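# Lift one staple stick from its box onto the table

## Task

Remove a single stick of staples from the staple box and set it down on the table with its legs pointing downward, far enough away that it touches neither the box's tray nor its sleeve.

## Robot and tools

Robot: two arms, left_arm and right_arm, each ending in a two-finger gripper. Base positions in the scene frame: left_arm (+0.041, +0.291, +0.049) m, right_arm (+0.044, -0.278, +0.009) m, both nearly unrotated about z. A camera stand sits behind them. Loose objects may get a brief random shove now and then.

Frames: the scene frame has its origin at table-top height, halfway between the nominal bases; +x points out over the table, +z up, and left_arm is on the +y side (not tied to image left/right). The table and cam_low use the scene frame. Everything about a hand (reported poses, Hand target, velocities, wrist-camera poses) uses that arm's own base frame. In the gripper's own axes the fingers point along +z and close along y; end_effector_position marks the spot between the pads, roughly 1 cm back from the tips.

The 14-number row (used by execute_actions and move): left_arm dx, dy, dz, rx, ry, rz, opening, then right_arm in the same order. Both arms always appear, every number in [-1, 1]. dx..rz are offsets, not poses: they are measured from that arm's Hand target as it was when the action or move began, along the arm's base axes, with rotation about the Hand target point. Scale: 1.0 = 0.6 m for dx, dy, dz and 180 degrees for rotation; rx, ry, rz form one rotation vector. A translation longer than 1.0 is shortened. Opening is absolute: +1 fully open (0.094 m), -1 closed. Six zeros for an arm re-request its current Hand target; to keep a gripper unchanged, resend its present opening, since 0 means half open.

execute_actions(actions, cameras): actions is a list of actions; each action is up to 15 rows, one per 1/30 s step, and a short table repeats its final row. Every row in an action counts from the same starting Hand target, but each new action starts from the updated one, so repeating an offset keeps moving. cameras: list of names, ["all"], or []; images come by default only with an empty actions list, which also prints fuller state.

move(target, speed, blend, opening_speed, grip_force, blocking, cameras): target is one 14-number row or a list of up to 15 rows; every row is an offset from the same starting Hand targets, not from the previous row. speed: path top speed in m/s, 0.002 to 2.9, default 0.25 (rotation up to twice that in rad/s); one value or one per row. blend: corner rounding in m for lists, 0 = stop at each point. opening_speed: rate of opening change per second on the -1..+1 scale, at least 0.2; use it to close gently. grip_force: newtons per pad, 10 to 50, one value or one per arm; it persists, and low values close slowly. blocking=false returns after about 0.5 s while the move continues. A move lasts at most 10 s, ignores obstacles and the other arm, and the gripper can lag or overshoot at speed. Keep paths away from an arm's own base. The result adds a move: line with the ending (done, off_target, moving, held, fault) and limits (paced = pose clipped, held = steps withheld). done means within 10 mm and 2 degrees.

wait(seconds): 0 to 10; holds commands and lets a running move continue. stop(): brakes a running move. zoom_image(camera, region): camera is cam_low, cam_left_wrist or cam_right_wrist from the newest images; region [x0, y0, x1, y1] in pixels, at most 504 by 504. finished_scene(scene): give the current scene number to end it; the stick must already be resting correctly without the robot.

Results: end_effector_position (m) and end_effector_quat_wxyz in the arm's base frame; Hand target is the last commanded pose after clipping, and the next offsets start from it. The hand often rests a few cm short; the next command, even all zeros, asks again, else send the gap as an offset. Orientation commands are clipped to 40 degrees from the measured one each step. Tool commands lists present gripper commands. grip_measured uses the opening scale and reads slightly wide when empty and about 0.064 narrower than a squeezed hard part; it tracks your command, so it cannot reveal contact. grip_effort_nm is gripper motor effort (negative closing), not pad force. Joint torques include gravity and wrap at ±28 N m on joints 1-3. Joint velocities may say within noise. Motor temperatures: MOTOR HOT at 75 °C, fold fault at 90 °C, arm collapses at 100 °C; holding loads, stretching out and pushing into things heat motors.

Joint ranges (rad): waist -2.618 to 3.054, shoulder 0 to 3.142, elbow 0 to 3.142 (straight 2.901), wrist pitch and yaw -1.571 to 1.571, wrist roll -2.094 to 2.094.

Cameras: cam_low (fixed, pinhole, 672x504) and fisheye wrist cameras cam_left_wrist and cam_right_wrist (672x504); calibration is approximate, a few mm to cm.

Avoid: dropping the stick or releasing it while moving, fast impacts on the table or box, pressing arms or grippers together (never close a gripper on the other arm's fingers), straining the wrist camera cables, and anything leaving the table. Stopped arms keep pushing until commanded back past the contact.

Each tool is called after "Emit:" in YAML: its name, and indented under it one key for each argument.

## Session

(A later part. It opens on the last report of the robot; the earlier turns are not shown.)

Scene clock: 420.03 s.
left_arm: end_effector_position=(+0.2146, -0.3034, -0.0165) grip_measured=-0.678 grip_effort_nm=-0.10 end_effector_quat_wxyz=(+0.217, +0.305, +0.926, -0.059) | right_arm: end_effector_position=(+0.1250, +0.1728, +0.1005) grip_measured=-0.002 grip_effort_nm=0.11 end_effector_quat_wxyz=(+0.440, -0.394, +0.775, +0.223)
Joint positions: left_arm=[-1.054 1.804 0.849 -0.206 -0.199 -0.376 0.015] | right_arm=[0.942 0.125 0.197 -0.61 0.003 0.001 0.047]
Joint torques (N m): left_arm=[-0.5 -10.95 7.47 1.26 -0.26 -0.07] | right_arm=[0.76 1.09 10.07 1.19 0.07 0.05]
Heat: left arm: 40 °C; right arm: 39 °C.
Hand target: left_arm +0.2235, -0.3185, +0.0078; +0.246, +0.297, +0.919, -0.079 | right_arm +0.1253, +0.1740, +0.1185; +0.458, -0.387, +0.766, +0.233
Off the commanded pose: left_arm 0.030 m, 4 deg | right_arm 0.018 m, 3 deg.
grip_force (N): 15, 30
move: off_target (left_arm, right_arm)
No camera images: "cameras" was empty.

Emit:
move:
  target: [0, 0, 0.03, 0, 0, 0, -0.68, 0, 0, 0, 0, 0, 0, 0]
  speed: 0.04
  cameras: []

Scene clock: 421.30 s.
left_arm: end_effector_position=(+0.2154, -0.3049, +0.0017) grip_measured=-0.678 grip_effort_nm=-0.10 end_effector_quat_wxyz=(+0.218, +0.305, +0.925, -0.060) | right_arm: end_effector_position=(+0.1250, +0.1728, +0.1005) grip_measured=-0.002 grip_effort_nm=0.11 end_effector_quat_wxyz=(+0.440, -0.394, +0.775, +0.223)
Joint positions: left_arm=[-1.054 1.76 0.884 -0.282 -0.199 -0.376 0.015] | right_arm=[0.942 0.125 0.197 -0.61 0.003 0.001 0.047]
Joint torques (N m): left_arm=[-0.49 -10.67 7.73 1.25 -0.26 -0.07] | right_arm=[0.77 1.06 10.06 1.19 0.06 0.06]
Heat: left arm: 40 °C; right arm: 39 °C.
Hand target: left_arm +0.2235, -0.3185, +0.0258; +0.246, +0.297, +0.919, -0.079 | right_arm +0.1253, +0.1740, +0.1185; +0.458, -0.387, +0.766, +0.233
Off the commanded pose: left_arm 0.029 m, 4 deg | right_arm 0.018 m, 3 deg.
grip_force (N): 15, 30
move: off_target (left_arm, right_arm)
No camera images: "cameras" was empty.

Emit:
move:
  target:
    - [-0.0007, 0.0025, 0.032, 0, 0, 0, -0.68, 0, 0, 0, 0, 0, 0, 0]
    - [-0.0007, 0.0025, -0.0363, 0, 0, 0, -0.68, 0, 0, 0, 0, 0, 0, 0]
  speed: 0.05
  cameras: ["cam_left_wrist"]

Emit:
zoom_image:
  camera: "cam_left_wrist"
  region: [275, 255, 375, 345]

Scene clock: 424.30 s.
left_arm: end_effector_position=(+0.2204, -0.3137, +0.0051) grip_measured=-0.678 grip_effort_nm=-0.10 end_effector_quat_wxyz=(+0.236, +0.301, +0.921, -0.077) | right_arm: end_effector_position=(+0.1250, +0.1728, +0.1005) grip_measured=-0.002 grip_effort_nm=0.11 end_effector_quat_wxyz=(+0.440, -0.394, +0.775, +0.223)
Joint positions: left_arm=[-1.054 1.761 0.876 -0.223 -0.199 -0.376 0.015] | right_arm=[0.942 0.125 0.197 -0.61 0.003 0.001 0.047]
Joint torques (N m): left_arm=[-0.4 -6.53 4.94 1.72 -0.26 -0.06] | right_arm=[0.77 1.07 10.04 1.19 0.06 0.05]
Heat: left arm: 40 °C; right arm: 39 °C.
Hand target: left_arm +0.2230, -0.3170, +0.0040; +0.246, +0.297, +0.919, -0.079 | right_arm +0.1253, +0.1740, +0.1185; +0.458, -0.387, +0.766, +0.233
Off the commanded pose: left_arm 0.004 m, 1 deg | right_arm 0.018 m, 3 deg.
grip_force (N): 15, 30
move: off_target (right_arm)
camera_calibration:
cam_left_wrist: T_world_to_cam=[[-0.491067, -0.869369, 0.0552235, -0.167945], [-0.870708, 0.4918, -0.000364066, 0.37997], [-0.0268424, -0.0482623, -0.998474, 0.11678], [0, 0, 0, 1]] pos_world=[0.251505, -0.32724, 0.126015]
Images, in order (width x height): cam_left_wrist 672x504.

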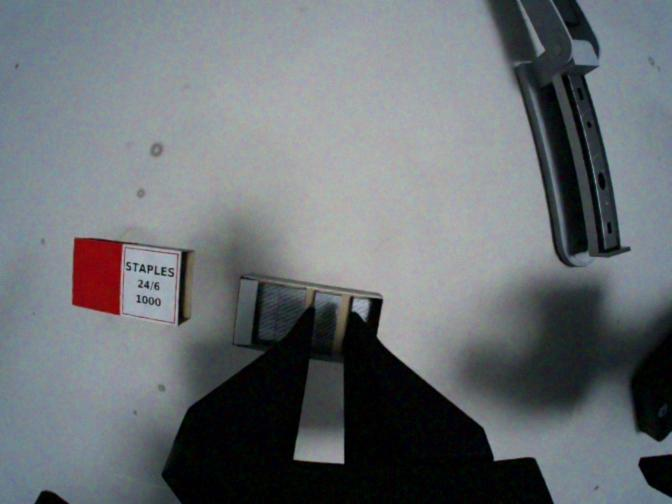

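Scaled by 5.040 from the camera's 672x504 image, which has a finer 960x720 frame.

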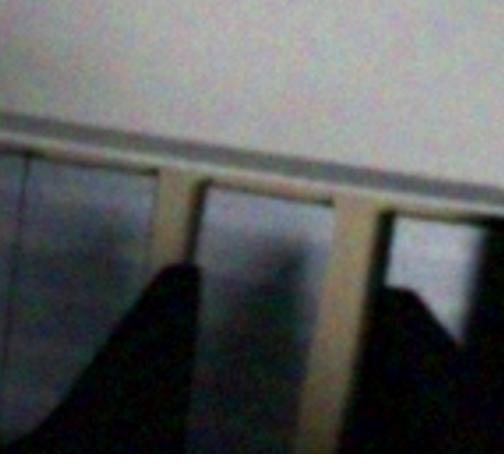

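Emit:
move:
  target: [-0.0015, 0.0022, -0.0233, 0, 0, 0, -0.68, 0, 0, 0, 0, 0, 0, 0]
  speed: 0.04
  cameras: ["cam_left_wrist"]

Emit:
zoom_image:
  camera: "cam_left_wrist"
  region: [275, 255, 375, 345]

Scene clock: 426.00 s.
left_arm: end_effector_position=(+0.2199, -0.3127, -0.0084) grip_measured=-0.678 grip_effort_nm=-0.10 end_effector_quat_wxyz=(+0.236, +0.301, +0.921, -0.077) | right_arm: end_effector_position=(+0.1250, +0.1728, +0.1005) grip_measured=-0.002 grip_effort_nm=0.11 end_effector_quat_wxyz=(+0.440, -0.394, +0.775, +0.223)
Joint positions: left_arm=[-1.054 1.793 0.847 -0.161 -0.199 -0.376 0.015] | right_arm=[0.942 0.125 0.197 -0.61 0.003 0.001 0.047]
Joint torques (N m): left_arm=[-0.44 -6.52 4.71 1.73 -0.26 -0.06] | right_arm=[0.76 1.09 10.04 1.19 0.07 0.06]
Heat: left arm: 40 °C; right arm: 39 °C.
Hand target: left_arm +0.2221, -0.3156, -0.0100; +0.246, +0.297, +0.919, -0.079 | right_arm +0.1253, +0.1740, +0.1185; +0.458, -0.387, +0.766, +0.233
Off the commanded pose: left_arm 0.004 m, 1 deg | right_arm 0.018 m, 3 deg.
grip_force (N): 15, 30
move: off_target (right_arm)
camera_calibration:
cam_left_wrist: T_world_to_cam=[[-0.4911, -0.869315, 0.0557974, -0.166575], [-0.870708, 0.491798, -0.00137977, 0.379013], [-0.0262416, -0.0492609, -0.998441, 0.102858], [0, 0, 0, 1]] pos_world=[0.250904, -0.326137, 0.112516]
Images, in order (width x height): cam_left_wrist 672x504.

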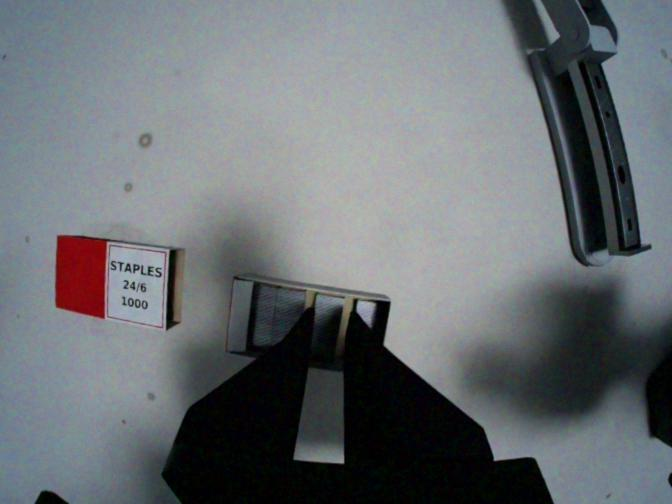

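Scaled by 5.040 from the camera's 672x504 image, which has a finer 960x720 frame.

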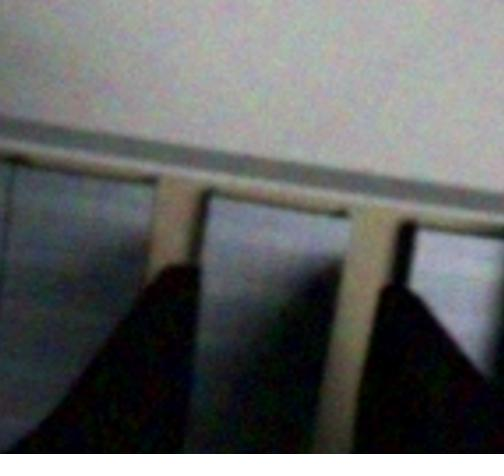

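Emit:
move:
  target: [-0.0037, 0.0035, -0.01, 0, 0, 0, -0.68, 0, 0, 0, 0, 0, 0, 0]
  speed: 0.03
  cameras: ["cam_left_wrist"]

Emit:
zoom_image:
  camera: "cam_left_wrist"
  region: [275, 255, 375, 345]

Scene clock: 427.57 s.
left_arm: end_effector_position=(+0.2185, -0.3102, -0.0144) grip_measured=-0.678 grip_effort_nm=-0.10 end_effector_quat_wxyz=(+0.236, +0.300, +0.921, -0.077) | right_arm: end_effector_position=(+0.1250, +0.1728, +0.1005) grip_measured=-0.002 grip_effort_nm=0.11 end_effector_quat_wxyz=(+0.440, -0.394, +0.775, +0.223)
Joint positions: left_arm=[-1.054 1.8 0.826 -0.133 -0.199 -0.377 0.015] | right_arm=[0.942 0.125 0.197 -0.61 0.003 0.001 0.047]
Joint torques (N m): left_arm=[-0.68 -6.46 4.59 1.71 -0.26 -0.08] | right_arm=[0.79 1.06 10.03 1.19 0.07 0.06]
Heat: left arm: 40 °C; right arm: 38 °C.
Hand target: left_arm +0.2199, -0.3135, -0.0159; +0.246, +0.297, +0.919, -0.079 | right_arm +0.1253, +0.1740, +0.1185; +0.458, -0.387, +0.766, +0.233
Off the commanded pose: left_arm 0.004 m, 1 deg | right_arm 0.018 m, 3 deg.
grip_force (N): 15, 30
move: off_target (right_arm)
camera_calibration:
cam_left_wrist: T_world_to_cam=[[-0.490176, -0.869815, 0.0561289, -0.165099], [-0.871213, 0.490904, -0.000936426, 0.376298], [-0.0267394, -0.0493593, -0.998423, 0.0971496], [0, 0, 0, 1]] pos_world=[0.249506, -0.323537, 0.106616]
Images, in order (width x height): cam_left_wrist 672x504.

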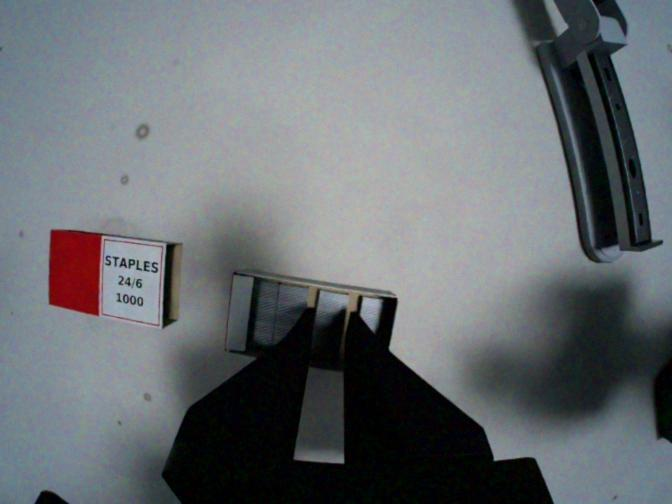

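Scaled by 5.040 from the camera's 672x504 image, which has a finer 960x720 frame.

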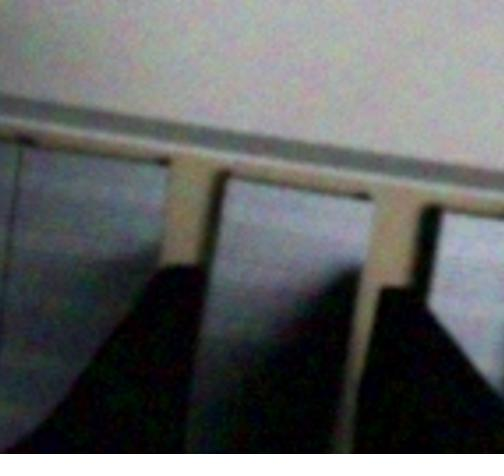

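Emit:
move:
  target: [0, 0, -0.0107, 0, 0, 0, -0.68, 0, 0, 0, 0, 0, 0, 0]
  speed: 0.02
  cameras: ["cam_left_wrist"]

Emit:
zoom_image:
  camera: "cam_left_wrist"
  region: [275, 255, 375, 345]

Scene clock: 428.93 s.
left_arm: end_effector_position=(+0.2185, -0.3104, -0.0208) grip_measured=-0.678 grip_effort_nm=-0.10 end_effector_quat_wxyz=(+0.236, +0.300, +0.921, -0.077) | right_arm: end_effector_position=(+0.1250, +0.1728, +0.1005) grip_measured=-0.002 grip_effort_nm=0.11 end_effector_quat_wxyz=(+0.440, -0.394, +0.775, +0.223)
Joint positions: left_arm=[-1.054 1.82 0.817 -0.104 -0.199 -0.377 0.015] | right_arm=[0.942 0.125 0.197 -0.61 0.003 0.001 0.047]
Joint torques (N m): left_arm=[-0.66 -6.52 4.49 1.73 -0.27 -0.08] | right_arm=[0.77 1.06 10.02 1.19 0.06 0.05]
Heat: left arm: 40 °C; right arm: 38 °C.
Hand target: left_arm +0.2199, -0.3136, -0.0224; +0.246, +0.297, +0.919, -0.079 | right_arm +0.1253, +0.1740, +0.1185; +0.458, -0.387, +0.766, +0.233
Off the commanded pose: left_arm 0.004 m, 1 deg | right_arm 0.018 m, 3 deg.
grip_force (N): 15, 30
move: off_target (right_arm)
camera_calibration:
cam_left_wrist: T_world_to_cam=[[-0.489975, -0.869913, 0.0563515, -0.164882], [-0.871323, 0.490709, -0.000935149, 0.376393], [-0.0268387, -0.0495585, -0.998411, 0.0907167], [0, 0, 0, 1]] pos_world=[0.249607, -0.323636, 0.100216]
Images, in order (width x height): cam_left_wrist 672x504.

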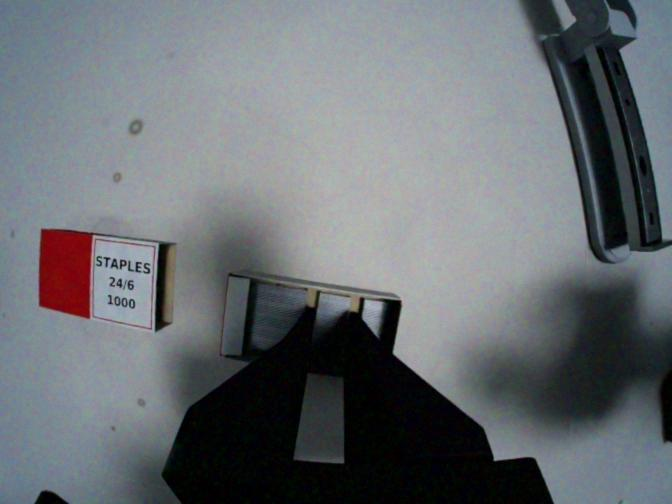

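Scaled by 5.040 from the camera's 672x504 image, which has a finer 960x720 frame.

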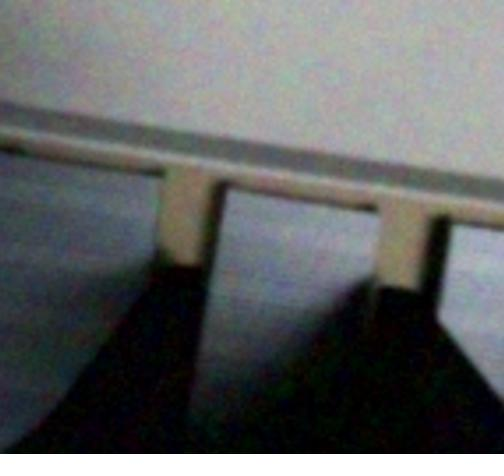

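Emit:
move:
  target: [0, 0, 0, 0, 0, 0, -0.735, 0, 0, 0, 0, 0, 0, 0]
  speed: 0.02
  opening_speed: 0.2
  grip_force: [15, 30]
  cameras: ["cam_left_wrist"]

Emit:
zoom_image:
  camera: "cam_left_wrist"
  region: [275, 255, 375, 345]

Scene clock: 429.80 s.
left_arm: end_effector_position=(+0.2186, -0.3105, -0.0207) grip_measured=-0.723 grip_effort_nm=-0.38 end_effector_quat_wxyz=(+0.236, +0.300, +0.921, -0.077) | right_arm: end_effector_position=(+0.1250, +0.1728, +0.1005) grip_measured=-0.002 grip_effort_nm=0.11 end_effector_quat_wxyz=(+0.440, -0.394, +0.775, +0.223)
Joint positions: left_arm=[-1.054 1.82 0.817 -0.104 -0.199 -0.377 0.013] | right_arm=[0.942 0.125 0.197 -0.61 0.003 0.001 0.047]
Joint torques (N m): left_arm=[-0.68 -6.49 4.49 1.71 -0.27 -0.08] | right_arm=[0.77 1.07 10.06 1.18 0.07 0.05]
Heat: left arm: 40 °C; right arm: 38 °C.
Hand target: left_arm +0.2199, -0.3136, -0.0223; +0.246, +0.297, +0.919, -0.079 | right_arm +0.1253, +0.1740, +0.1185; +0.458, -0.387, +0.766, +0.233
Off the commanded pose: left_arm 0.004 m, 1 deg | right_arm 0.018 m, 3 deg.
grip_force (N): 15, 30
move: off_target (right_arm)
camera_calibration:
cam_left_wrist: T_world_to_cam=[[-0.489993, -0.869876, 0.0567638, -0.164998], [-0.871325, 0.490703, -0.00162793, 0.376508], [-0.0264381, -0.0502574, -0.998386, 0.0904836], [0, 0, 0, 1]] pos_world=[0.249606, -0.323734, 0.100316]
Images, in order (width x height): cam_left_wrist 672x504.

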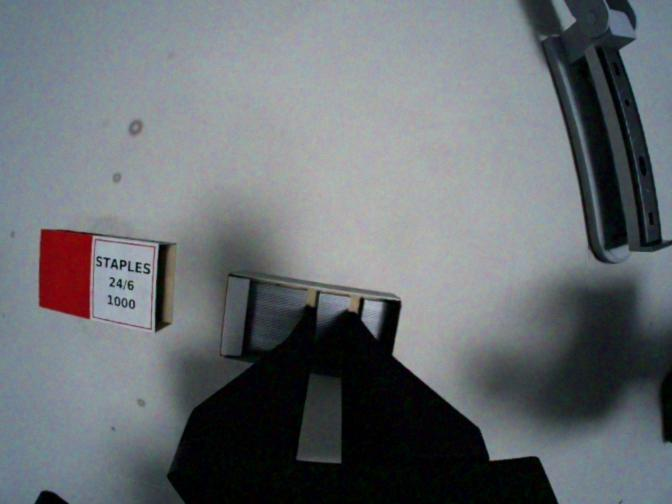

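Scaled by 5.040 from the camera's 672x504 image, which has a finer 960x720 frame.

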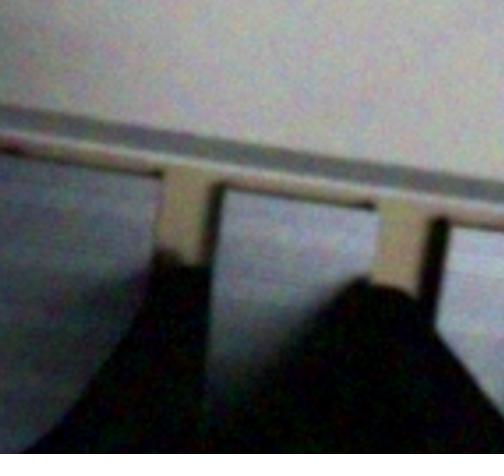

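Emit:
move:
  target:
    - [0, 0, 0.001, 0, 0, 0, -0.76, 0, 0, 0, 0, 0, 0, 0]
    - [0, 0, 0.06, 0, 0, 0, -0.76, 0, 0, 0, 0, 0, 0, 0]
  speed: 0.03
  cameras: ["cam_left_wrist"]

Emit:
zoom_image:
  camera: "cam_left_wrist"
  region: [275, 255, 375, 345]

Scene clock: 432.67 s.
left_arm: end_effector_position=(+0.2121, -0.2991, -0.0096) grip_measured=-0.723 grip_effort_nm=-0.39 end_effector_quat_wxyz=(+0.218, +0.304, +0.926, -0.061) | right_arm: end_effector_position=(+0.1250, +0.1728, +0.1005) grip_measured=-0.002 grip_effort_nm=0.12 end_effector_quat_wxyz=(+0.440, -0.394, +0.775, +0.223)
Joint positions: left_arm=[-1.054 1.767 0.836 -0.226 -0.199 -0.377 0.013] | right_arm=[0.942 0.125 0.197 -0.61 0.003 0.001 0.047]
Joint torques (N m): left_arm=[-0.68 -10.48 7.5 1.29 -0.27 -0.08] | right_arm=[0.77 1.06 10.06 1.19 0.07 0.05]
Heat: left arm: 40 °C; right arm: 38 °C.
Hand target: left_arm +0.2199, -0.3136, +0.0136; +0.246, +0.297, +0.919, -0.079 | right_arm +0.1253, +0.1740, +0.1185; +0.458, -0.387, +0.766, +0.233
Off the commanded pose: left_arm 0.028 m, 4 deg | right_arm 0.018 m, 3 deg.
grip_force (N): 15, 30
move: off_target (left_arm, right_arm)
camera_calibration:
cam_left_wrist: T_world_to_cam=[[-0.48885, -0.871844, 0.0302309, -0.160012], [-0.870826, 0.489753, 0.0424777, 0.365329], [-0.0518396, -0.00556063, -0.99864, 0.120716], [0, 0, 0, 1]] pos_world=[0.246174, -0.317755, 0.109871]
Images, in order (width x height): cam_left_wrist 672x504.

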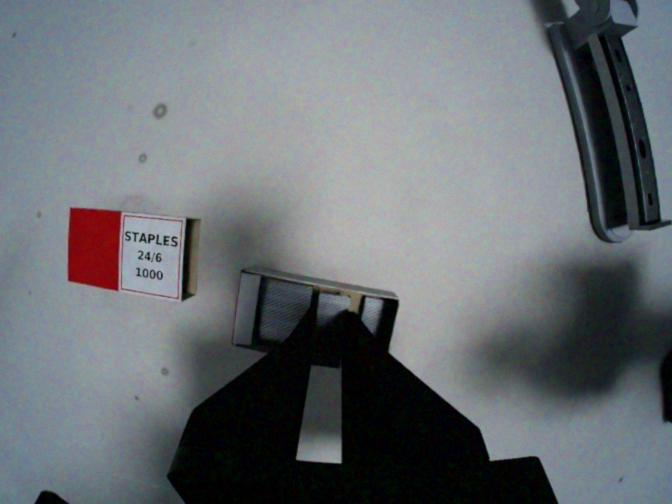

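Scaled by 5.040 from the camera's 672x504 image, which has a finer 960x720 frame.

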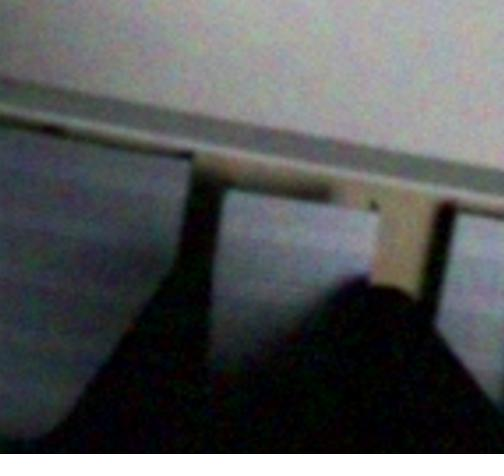

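Emit:
move:
  target: [0.004, -0.006, 0.12, 0, 0, 0, -0.76, 0, 0, 0, 0, 0, 0, 0]
  speed: 0.06
  cameras: ["cam_left_wrist", "cam_low"]

Emit:
zoom_image:
  camera: "cam_left_wrist"
  region: [275, 255, 375, 345]

Scene clock: 434.80 s.
left_arm: end_effector_position=(+0.2162, -0.3063, +0.0601) grip_measured=-0.723 grip_effort_nm=-0.38 end_effector_quat_wxyz=(+0.217, +0.304, +0.926, -0.060) | right_arm: end_effector_position=(+0.1250, +0.1728, +0.1005) grip_measured=-0.002 grip_effort_nm=0.12 end_effector_quat_wxyz=(+0.440, -0.394, +0.775, +0.223)
Joint positions: left_arm=[-1.054 1.65 1.022 -0.532 -0.199 -0.377 0.013] | right_arm=[0.942 0.125 0.197 -0.61 0.003 0.001 0.047]
Joint torques (N m): left_arm=[-0.57 -10.22 8.58 1.26 -0.27 -0.06] | right_arm=[0.79 1.07 10.06 1.19 0.07 0.05]
Heat: left arm: 40 °C; right arm: 38 °C.
Hand target: left_arm +0.2223, -0.3172, +0.0856; +0.246, +0.297, +0.919, -0.080 | right_arm +0.1253, +0.1740, +0.1185; +0.458, -0.387, +0.766, +0.233
Off the commanded pose: left_arm 0.028 m, 4 deg | right_arm 0.018 m, 3 deg.
grip_force (N): 15, 30
move: off_target (left_arm, right_arm)
camera_calibration:
cam_left_wrist: T_world_to_cam=[[-0.488782, -0.871902, 0.0296481, -0.16636], [-0.870829, 0.489659, 0.0434917, 0.369396], [-0.052438, -0.00456047, -0.998614, 0.190868], [0, 0, 0, 1]] pos_world=[0.250376, -0.325058, 0.17947]
Images, in order (width x height): cam_low 672x504, cam_left_wrist 672x504.

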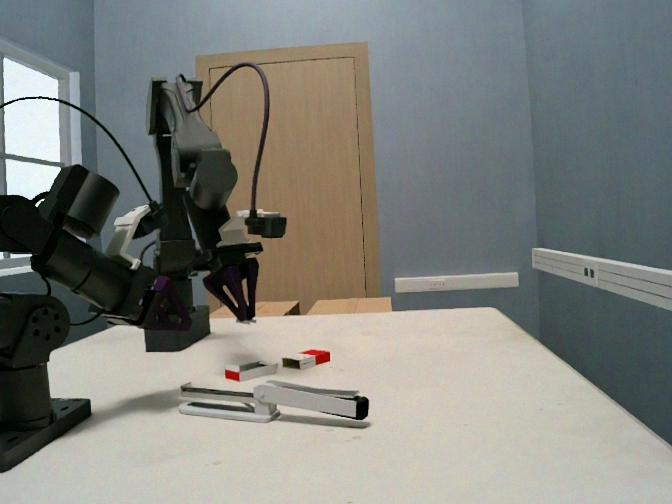

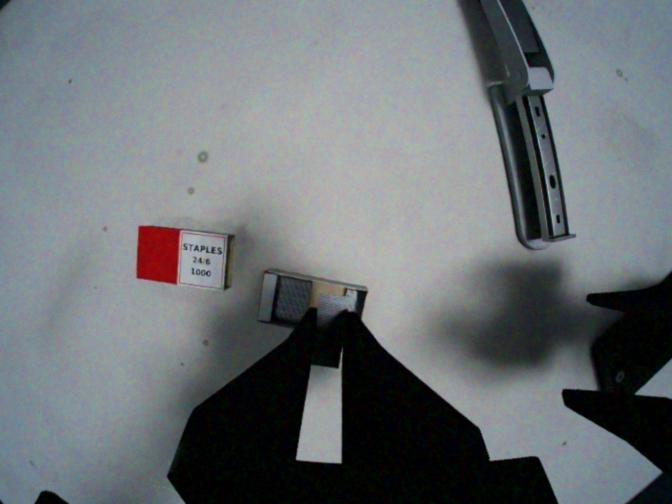

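Scaled by 5.040 from the camera's 672x504 image, which has a finer 960x720 frame.

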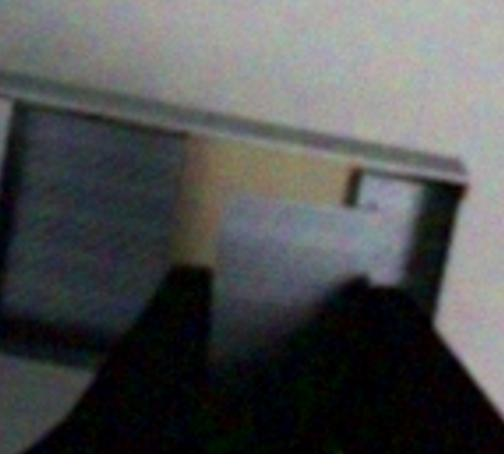

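Emit:
zoom_image:
  camera: "cam_low"
  region: [190, 260, 350, 390]

Scaled by 3.150 from the camera's 672x504 image, which has a finer 960x720 frame.

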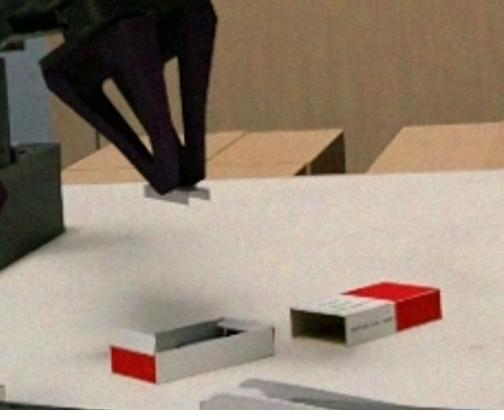

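Emit:
move:
  target: [-0.0933, 0.1767, 0, 0, 0, 0, -0.76, 0, 0, 0, 0, 0, 0, 0]
  speed: 0.12
  cameras: ["cam_left_wrist", "cam_low"]

Emit:
zoom_image:
  camera: "cam_low"
  region: [190, 260, 350, 390]

Scene clock: 437.10 s.
left_arm: end_effector_position=(+0.1642, -0.2148, +0.0828) grip_measured=-0.723 grip_effort_nm=-0.39 end_effector_quat_wxyz=(+0.239, +0.300, +0.920, -0.079) | right_arm: end_effector_position=(+0.1250, +0.1728, +0.1005) grip_measured=-0.002 grip_effort_nm=0.12 end_effector_quat_wxyz=(+0.440, -0.394, +0.775, +0.223)
Joint positions: left_arm=[-1.054 1.14 0.678 -0.637 -0.199 -0.376 0.013] | right_arm=[0.942 0.125 0.197 -0.61 0.003 0.001 0.047]
Joint torques (N m): left_arm=[0.66 -4.29 5.78 1.36 -0.2 0.08] | right_arm=[0.77 1.07 10.04 1.19 0.06 0.05]
Heat: left arm: 40 °C; right arm: 38 °C.
Hand target: left_arm +0.1664, -0.2111, +0.0856; +0.246, +0.297, +0.919, -0.079 | right_arm +0.1253, +0.1740, +0.1185; +0.458, -0.387, +0.766, +0.233
Off the commanded pose: left_arm 0.005 m, 1 deg | right_arm 0.018 m, 3 deg.
grip_force (N): 15, 30
move: off_target (right_arm)
camera_calibration:
cam_left_wrist: T_world_to_cam=[[-0.491316, -0.868946, 0.0595088, -0.114045], [-0.870687, 0.491778, -0.00762297, 0.282999], [-0.0226412, -0.0555588, -0.998199, 0.195329], [0, 0, 0, 1]] pos_world=[0.194794, -0.22742, 0.203921]
Images, in order (width x height): cam_low 672x504, cam_left_wrist 672x504.

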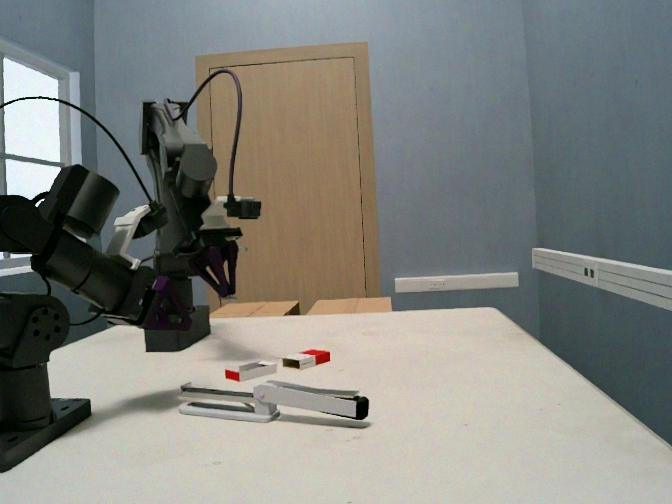

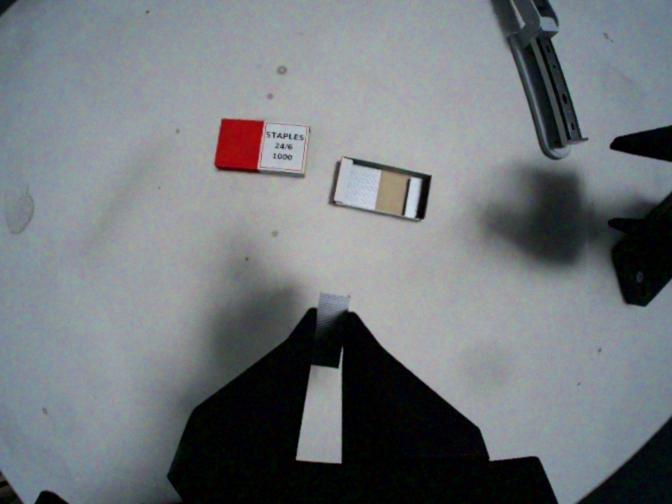

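Scaled by 3.150 from the camera's 672x504 image, which has a finer 960x720 frame.

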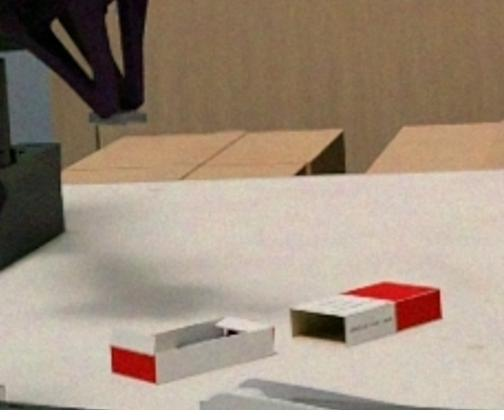

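Emit:
move:
  target: [0, 0, -0.1593, 0, 0, 0, -0.76, 0, 0, 0, 0, 0, 0, 0]
  speed: 0.08
  cameras: ["cam_low"]

Emit:
zoom_image:
  camera: "cam_low"
  region: [190, 290, 290, 370]

Scene clock: 439.47 s.
left_arm: end_effector_position=(+0.1612, -0.2095, -0.0104) grip_measured=-0.723 grip_effort_nm=-0.39 end_effector_quat_wxyz=(+0.235, +0.301, +0.921, -0.076) | right_arm: end_effector_position=(+0.1250, +0.1728, +0.1005) grip_measured=-0.002 grip_effort_nm=0.11 end_effector_quat_wxyz=(+0.440, -0.394, +0.775, +0.223)
Joint positions: left_arm=[-1.054 1.346 0.392 -0.155 -0.199 -0.376 0.013] | right_arm=[0.942 0.125 0.197 -0.61 0.003 0.001 0.047]
Joint torques (N m): left_arm=[0.68 -2.48 4.71 1.7 -0.2 0.07] | right_arm=[0.76 1.06 10.06 1.19 0.06 0.06]
Heat: left arm: 40 °C; right arm: 38 °C.
Hand target: left_arm +0.1664, -0.2111, -0.0100; +0.246, +0.297, +0.919, -0.079 | right_arm +0.1253, +0.1740, +0.1185; +0.458, -0.387, +0.766, +0.233
Off the commanded pose: left_arm 0.005 m, 1 deg | right_arm 0.018 m, 3 deg.
grip_force (N): 15, 30
move: off_target (right_arm)
Images, in order (width x height): cam_low 672x504.

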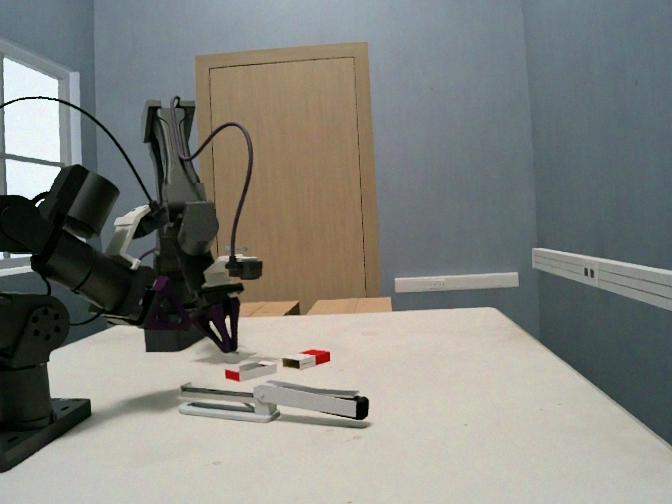

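Scaled by 5.040 from the camera's 672x504 image, which has a finer 960x720 frame.

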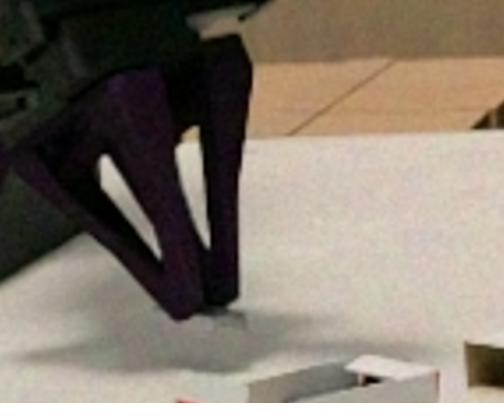

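Emit:
move:
  target:
    - [0, 0, -0.0117, 0, 0, 0, -0.76, 0, 0, 0, 0, 0, 0, 0]
    - [0, 0, -0.0183, 0, 0, 0, -0.76, 0, 0, 0, 0, 0, 0, 0]
  speed: 0.02
  cameras: ["cam_low"]

Emit:
zoom_image:
  camera: "cam_low"
  region: [190, 290, 290, 370]

Scene clock: 441.33 s.
left_arm: end_effector_position=(+0.1612, -0.2096, -0.0214) grip_measured=-0.723 grip_effort_nm=-0.38 end_effector_quat_wxyz=(+0.235, +0.301, +0.921, -0.076) | right_arm: end_effector_position=(+0.1250, +0.1728, +0.1005) grip_measured=-0.002 grip_effort_nm=0.11 end_effector_quat_wxyz=(+0.440, -0.394, +0.775, +0.223)
Joint positions: left_arm=[-1.054 1.396 0.368 -0.081 -0.199 -0.376 0.013] | right_arm=[0.942 0.125 0.197 -0.61 0.003 0.001 0.047]
Joint torques (N m): left_arm=[0.66 -2.69 4.44 1.72 -0.2 0.08] | right_arm=[0.77 1.07 10.06 1.19 0.07 0.05]
Heat: left arm: 40 °C; right arm: 38 °C.
Hand target: left_arm +0.1664, -0.2111, -0.0209; +0.246, +0.297, +0.919, -0.080 | right_arm +0.1253, +0.1740, +0.1185; +0.458, -0.387, +0.766, +0.233
Off the commanded pose: left_arm 0.005 m, 1 deg | right_arm 0.018 m, 3 deg.
grip_force (N): 15, 30
move: off_target (right_arm)
Images, in order (width x height): cam_low 672x504.

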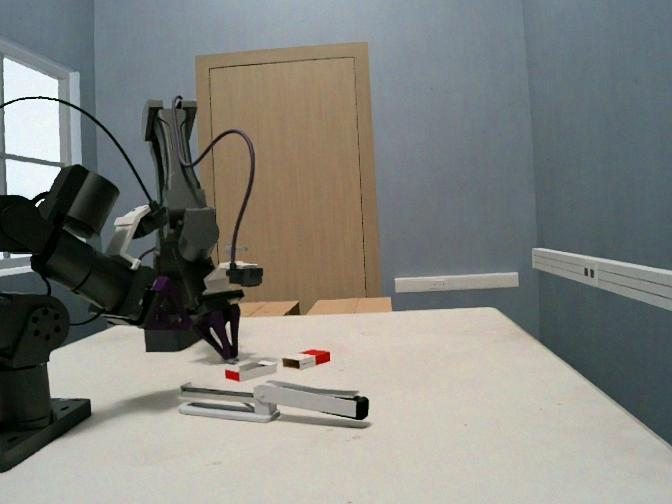

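Scaled by 5.040 from the camera's 672x504 image, which has a finer 960x720 frame.

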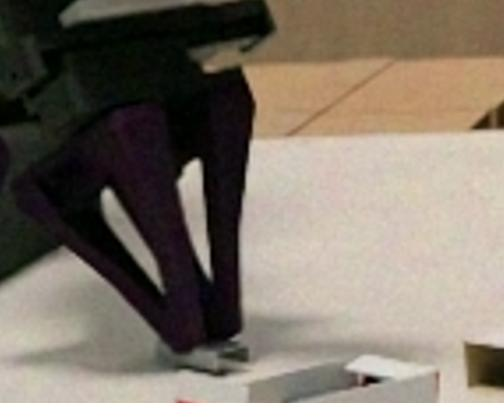

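Emit:
move:
  target: [0, 0, -0.003, 0, 0, 0, -0.76, 0, 0, 0, 0, 0, 0, 0]
  speed: 0.01
  cameras: ["cam_left_wrist"]

Emit:
zoom_image:
  camera: "cam_left_wrist"
  region: [275, 255, 375, 345]

Scene clock: 442.53 s.
left_arm: end_effector_position=(+0.1620, -0.2109, -0.0222) grip_measured=-0.723 grip_effort_nm=-0.39 end_effector_quat_wxyz=(+0.237, +0.301, +0.921, -0.078) | right_arm: end_effector_position=(+0.1250, +0.1728, +0.1005) grip_measured=-0.002 grip_effort_nm=0.12 end_effector_quat_wxyz=(+0.440, -0.394, +0.775, +0.223)
Joint positions: left_arm=[-1.054 1.404 0.368 -0.068 -0.199 -0.376 0.013] | right_arm=[0.942 0.125 0.197 -0.61 0.003 0.001 0.047]
Joint torques (N m): left_arm=[0.68 -2.66 4.15 1.72 -0.2 0.08] | right_arm=[0.77 1.07 10.06 1.19 0.07 0.06]
Heat: left arm: 40 °C; right arm: 38 °C.
Hand target: left_arm +0.1663, -0.2111, -0.0228; +0.246, +0.297, +0.919, -0.079 | right_arm +0.1253, +0.1740, +0.1185; +0.458, -0.387, +0.766, +0.233
Off the commanded pose: left_arm 0.004 m, 1 deg | right_arm 0.018 m, 3 deg.
grip_force (N): 15, 30
move: off_target (right_arm)
camera_calibration:
cam_left_wrist: T_world_to_cam=[[-0.491458, -0.86907, 0.0564461, -0.105563], [-0.87053, 0.492109, -0.00268831, 0.27849], [-0.0254413, -0.0504592, -0.998402, 0.0922568], [0, 0, 0, 1]] pos_world=[0.192901, -0.224134, 0.0988167]
Images, in order (width x height): cam_left_wrist 672x504.

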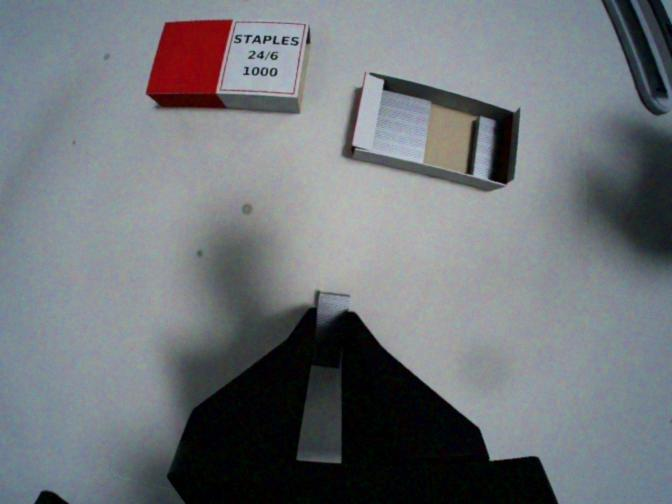

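Scaled by 5.040 from the camera's 672x504 image, which has a finer 960x720 frame.

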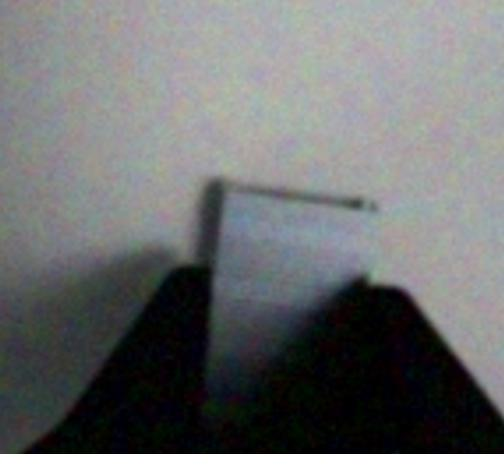

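Emit:
move:
  target: [0, 0, -0.002, 0, 0, 0, -0.76, 0, 0, 0, 0, 0, 0, 0]
  speed: 0.01
  cameras: ["cam_low"]

Emit:
zoom_image:
  camera: "cam_low"
  region: [210, 330, 270, 380]

Scene clock: 443.47 s.
left_arm: end_effector_position=(+0.1624, -0.2117, -0.0228) grip_measured=-0.723 grip_effort_nm=-0.39 end_effector_quat_wxyz=(+0.237, +0.300, +0.921, -0.078) | right_arm: end_effector_position=(+0.1250, +0.1728, +0.1005) grip_measured=-0.002 grip_effort_nm=0.12 end_effector_quat_wxyz=(+0.440, -0.394, +0.775, +0.223)
Joint positions: left_arm=[-1.054 1.411 0.368 -0.06 -0.199 -0.376 0.013] | right_arm=[0.942 0.125 0.197 -0.61 0.003 0.001 0.047]
Joint torques (N m): left_arm=[0.66 -2.71 3.95 1.71 -0.2 0.08] | right_arm=[0.76 1.07 10.03 1.19 0.07 0.05]
Heat: left arm: 40 °C; right arm: 38 °C.
Hand target: left_arm +0.1663, -0.2111, -0.0239; +0.246, +0.297, +0.919, -0.079 | right_arm +0.1253, +0.1740, +0.1185; +0.458, -0.387, +0.766, +0.233
Off the commanded pose: left_arm 0.004 m, 1 deg | right_arm 0.018 m, 3 deg.
grip_force (N): 15, 30
move: off_target (right_arm)
Images, in order (width x height): cam_low 672x504.

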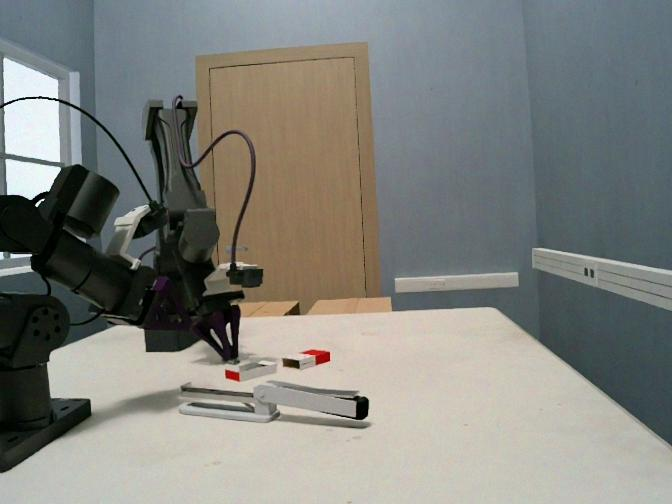

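Scaled by 8.400 from the camera's 672x504 image, which has a finer 960x720 frame.

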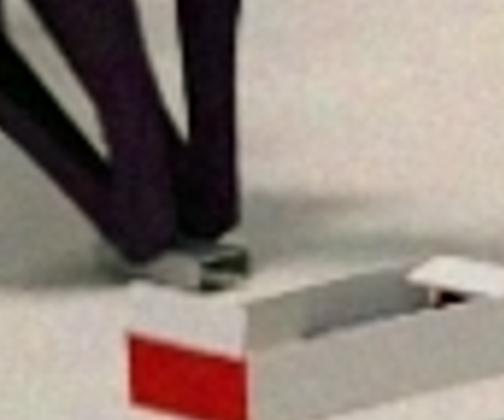

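Emit:
move:
  target:
    - [0, 0, 0, 0, 0, 0, -0.76, 0, 0, 0, 0, 0, 0, 0]
    - [0, 0, 0, 0, 0, 0, -0.5, 0, 0, 0, 0, 0, 0, 0]
  speed: 0.02
  opening_speed: 0.4
  cameras: ["cam_left_wrist"]

Emit:
zoom_image:
  camera: "cam_left_wrist"
  region: [275, 255, 375, 345]

Scene clock: 445.20 s.
left_arm: end_effector_position=(+0.1626, -0.2119, -0.0226) grip_measured=-0.502 grip_effort_nm=0.10 end_effector_quat_wxyz=(+0.238, +0.300, +0.920, -0.079) | right_arm: end_effector_position=(+0.1250, +0.1728, +0.1005) grip_measured=-0.002 grip_effort_nm=0.11 end_effector_quat_wxyz=(+0.440, -0.394, +0.775, +0.223)
Joint positions: left_arm=[-1.054 1.411 0.368 -0.059 -0.199 -0.376 0.023] | right_arm=[0.942 0.125 0.197 -0.61 0.003 0.001 0.047]
Joint torques (N m): left_arm=[0.66 -2.71 3.95 1.73 -0.2 0.07] | right_arm=[0.77 1.07 10.03 1.19 0.06 0.05]
Heat: left arm: 39 °C; right arm: 38 °C.
Hand target: left_arm +0.1663, -0.2111, -0.0239; +0.246, +0.297, +0.919, -0.079 | right_arm +0.1253, +0.1740, +0.1185; +0.458, -0.387, +0.766, +0.233
Off the commanded pose: left_arm 0.004 m, 1 deg | right_arm 0.018 m, 3 deg.
grip_force (N): 15, 30
move: off_target (right_arm)
camera_calibration:
cam_left_wrist: T_world_to_cam=[[-0.491548, -0.868919, 0.0579711, -0.106047], [-0.870521, 0.492102, -0.00527787, 0.279426], [-0.0239417, -0.0530594, -0.998304, 0.0909509], [0, 0, 0, 1]] pos_world=[0.193297, -0.224827, 0.0984191]
Images, in order (width x height): cam_left_wrist 672x504.

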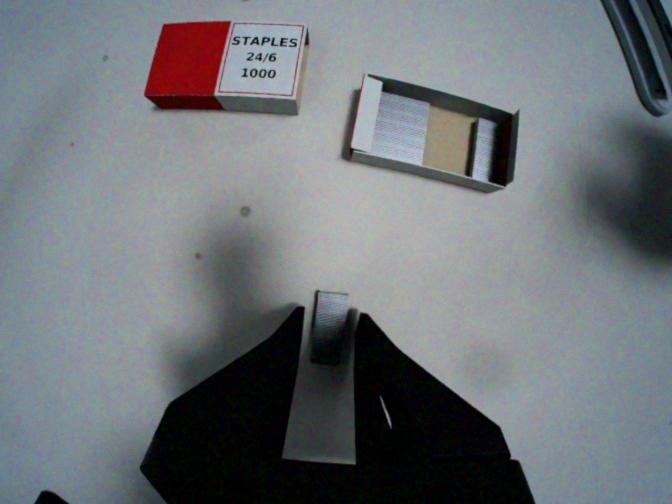

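Scaled by 5.040 from the camera's 672x504 image, which has a finer 960x720 frame.

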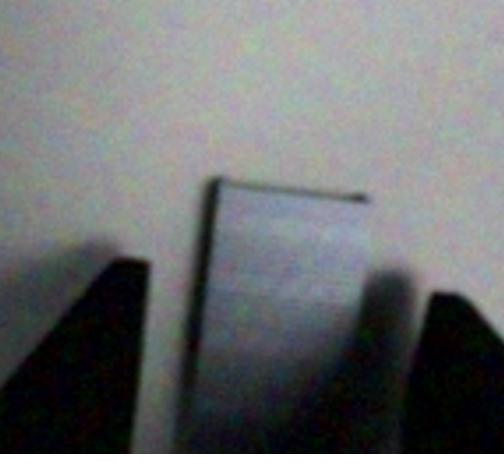

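Released cleanly. Now lift and check, then finish practice scene.

Emit:
move:
  target: [0, 0, 0.15, 0, 0, 0, -0.5, 0, 0, 0, 0, 0, 0, 0]
  speed: 0.06
  cameras: ["cam_left_wrist", "cam_low"]

Scene clock: 447.80 s.
left_arm: end_effector_position=(+0.1575, -0.2031, +0.0483) grip_measured=-0.502 grip_effort_nm=0.10 end_effector_quat_wxyz=(+0.223, +0.304, +0.924, -0.065) | right_arm: end_effector_position=(+0.1250, +0.1728, +0.1005) grip_measured=-0.002 grip_effort_nm=0.11 end_effector_quat_wxyz=(+0.440, -0.394, +0.775, +0.223)
Joint positions: left_arm=[-1.054 1.164 0.568 -0.546 -0.199 -0.374 0.023] | right_arm=[0.942 0.125 0.197 -0.61 0.003 0.001 0.047]
Joint torques (N m): left_arm=[0.68 -4.41 8.73 1.27 -0.2 0.07] | right_arm=[0.79 1.06 10.04 1.19 0.07 0.05]
Heat: left arm: 40 °C; right arm: 38 °C.
Hand target: left_arm +0.1664, -0.2112, +0.0662; +0.246, +0.297, +0.919, -0.080 | right_arm +0.1253, +0.1740, +0.1185; +0.458, -0.387, +0.766, +0.233
Off the commanded pose: left_arm 0.021 m, 3 deg | right_arm 0.018 m, 3 deg.
grip_force (N): 15, 30
move: off_target (left_arm, right_arm)
camera_calibration:
cam_left_wrist: T_world_to_cam=[[-0.491476, -0.87012, 0.0366352, -0.104169], [-0.869802, 0.49253, 0.0293054, 0.269414], [-0.0435431, -0.0174625, -0.998899, 0.172453], [0, 0, 0, 1]] pos_world=[0.190649, -0.220323, 0.168184]
Images, in order (width x height): cam_low 672x504, cam_left_wrist 672x504.

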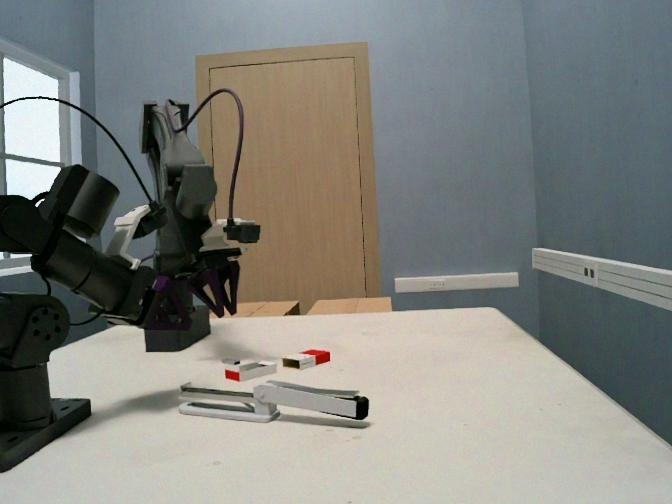

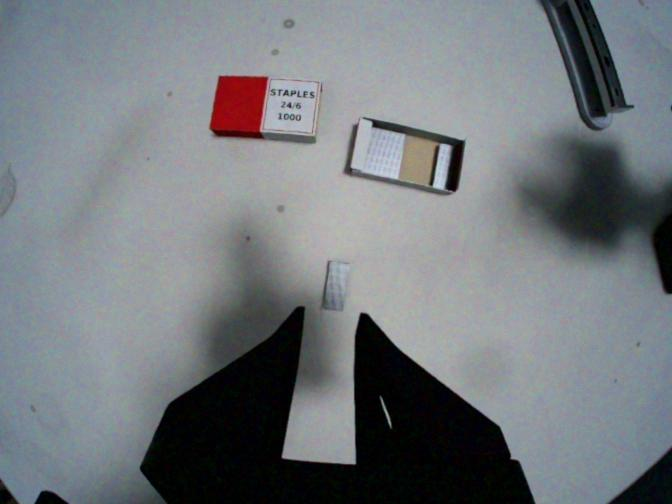

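Emit:
zoom_image:
  camera: "cam_left_wrist"
  region: [340, 105, 480, 205]

Scaled by 3.600 from the camera's 672x504 image, which has a finer 960x720 frame.

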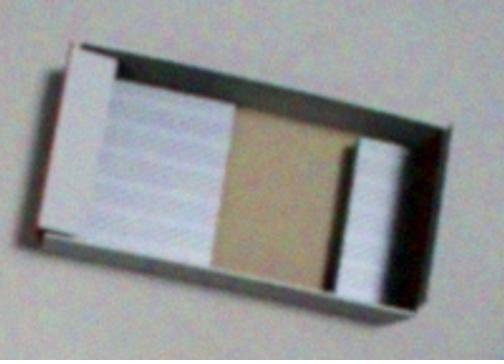

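Emit:
move:
  target:
    - [0.09, -0.127, 0.0, 0, 0, 0, -1, 0, 0, 0, 0, 0, 0, 0]
    - [0.0967, -0.1355, -0.1, 0, 0, 0, -1, 0, 0, 0, 0, 0, 0, 0]
  speed: 0.1
  blend: [0.02, 0]
  cameras: ["cam_left_wrist"]

Emit:
zoom_image:
  camera: "cam_left_wrist"
  region: [255, 235, 395, 335]

Scene clock: 452.57 s.
left_arm: end_effector_position=(+0.2186, -0.2905, +0.0061) grip_measured=-0.989 grip_effort_nm=-0.38 end_effector_quat_wxyz=(+0.236, +0.300, +0.921, -0.076) | right_arm: end_effector_position=(+0.1250, +0.1728, +0.1005) grip_measured=-0.002 grip_effort_nm=0.11 end_effector_quat_wxyz=(+0.440, -0.394, +0.775, +0.223)
Joint positions: left_arm=[-1.02 1.687 0.791 -0.207 -0.185 -0.346 0.001] | right_arm=[0.942 0.125 0.197 -0.61 0.003 0.001 0.047]
Joint torques (N m): left_arm=[0.59 -5.96 5.07 1.71 -0.17 0.08] | right_arm=[0.77 1.07 10.06 1.19 0.07 0.06]
Heat: left arm: 40 °C; right arm: 38 °C.
Hand target: left_arm +0.2244, -0.2925, +0.0062; +0.246, +0.297, +0.919, -0.080 | right_arm +0.1253, +0.1740, +0.1185; +0.458, -0.387, +0.766, +0.233
Off the commanded pose: left_arm 0.006 m, 1 deg | right_arm 0.018 m, 3 deg.
grip_force (N): 15, 30
move: off_target (right_arm)
camera_calibration:
cam_left_wrist: T_world_to_cam=[[-0.489825, -0.870165, 0.0536957, -0.149212], [-0.871432, 0.490517, -0.0003438, 0.366745], [-0.0260395, -0.0469606, -0.998557, 0.119047], [0, 0, 0, 1]] pos_world=[0.249605, -0.304143, 0.127013]
Images, in order (width x height): cam_left_wrist 672x504.

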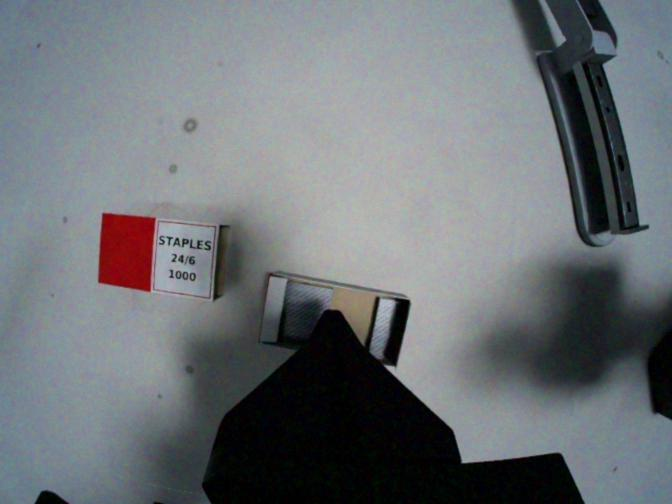

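Scaled by 3.600 from the camera's 672x504 image, which has a finer 960x720 frame.

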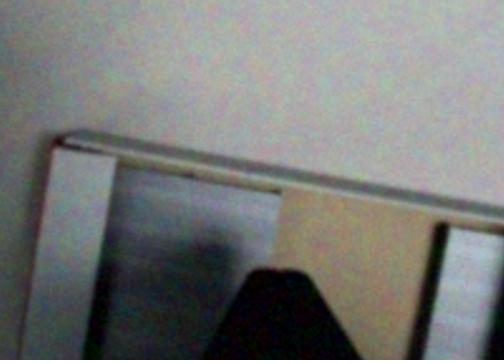

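Emit:
move:
  target: [0.0053, 0.0075, -0.02, 0, 0, 0, -1, 0, 0, 0, 0, 0, 0, 0]
  speed: 0.04
  cameras: ["cam_left_wrist"]

Emit:
zoom_image:
  camera: "cam_left_wrist"
  region: [255, 235, 395, 335]

Scene clock: 454.00 s.
left_arm: end_effector_position=(+0.2227, -0.2869, -0.0045) grip_measured=-0.989 grip_effort_nm=-0.39 end_effector_quat_wxyz=(+0.237, +0.299, +0.921, -0.077) | right_arm: end_effector_position=(+0.1250, +0.1728, +0.1005) grip_measured=-0.002 grip_effort_nm=0.12 end_effector_quat_wxyz=(+0.440, -0.394, +0.775, +0.223)
Joint positions: left_arm=[-1.001 1.712 0.763 -0.147 -0.178 -0.33 0.001] | right_arm=[0.942 0.125 0.197 -0.61 0.003 0.001 0.047]
Joint torques (N m): left_arm=[0.54 -5.81 4.7 1.74 -0.16 0.09] | right_arm=[0.77 1.06 10.04 1.19 0.07 0.05]
Heat: left arm: 40 °C; right arm: 38 °C.
Hand target: left_arm +0.2276, -0.2880, -0.0059; +0.246, +0.297, +0.919, -0.079 | right_arm +0.1253, +0.1740, +0.1185; +0.458, -0.387, +0.766, +0.233
Off the commanded pose: left_arm 0.005 m, 1 deg | right_arm 0.018 m, 3 deg.
grip_force (N): 15, 30
move: off_target (right_arm)
camera_calibration:
cam_left_wrist: T_world_to_cam=[[-0.488941, -0.870565, 0.0552614, -0.143741], [-0.871999, 0.489491, -0.00403409, 0.368298], [-0.023538, -0.0501603, -0.998464, 0.107252], [0, 0, 0, 1]] pos_world=[0.253399, -0.300035, 0.116516]
Images, in order (width x height): cam_left_wrist 672x504.

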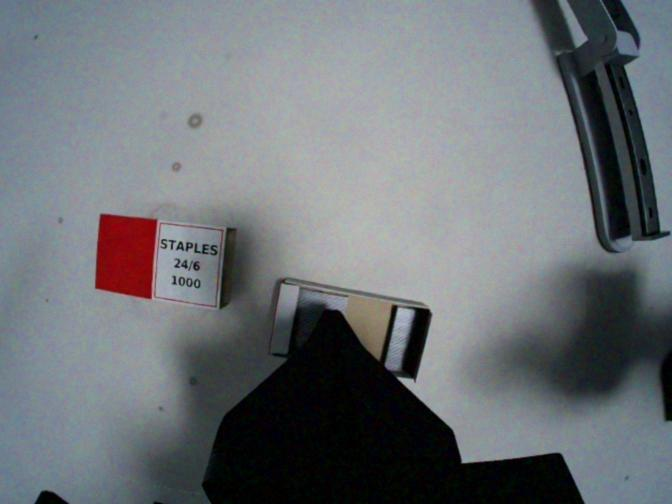

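Scaled by 3.600 from the camera's 672x504 image, which has a finer 960x720 frame.

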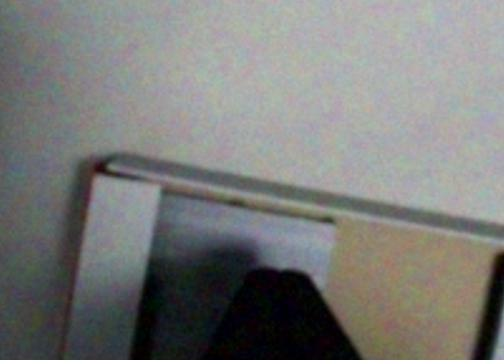

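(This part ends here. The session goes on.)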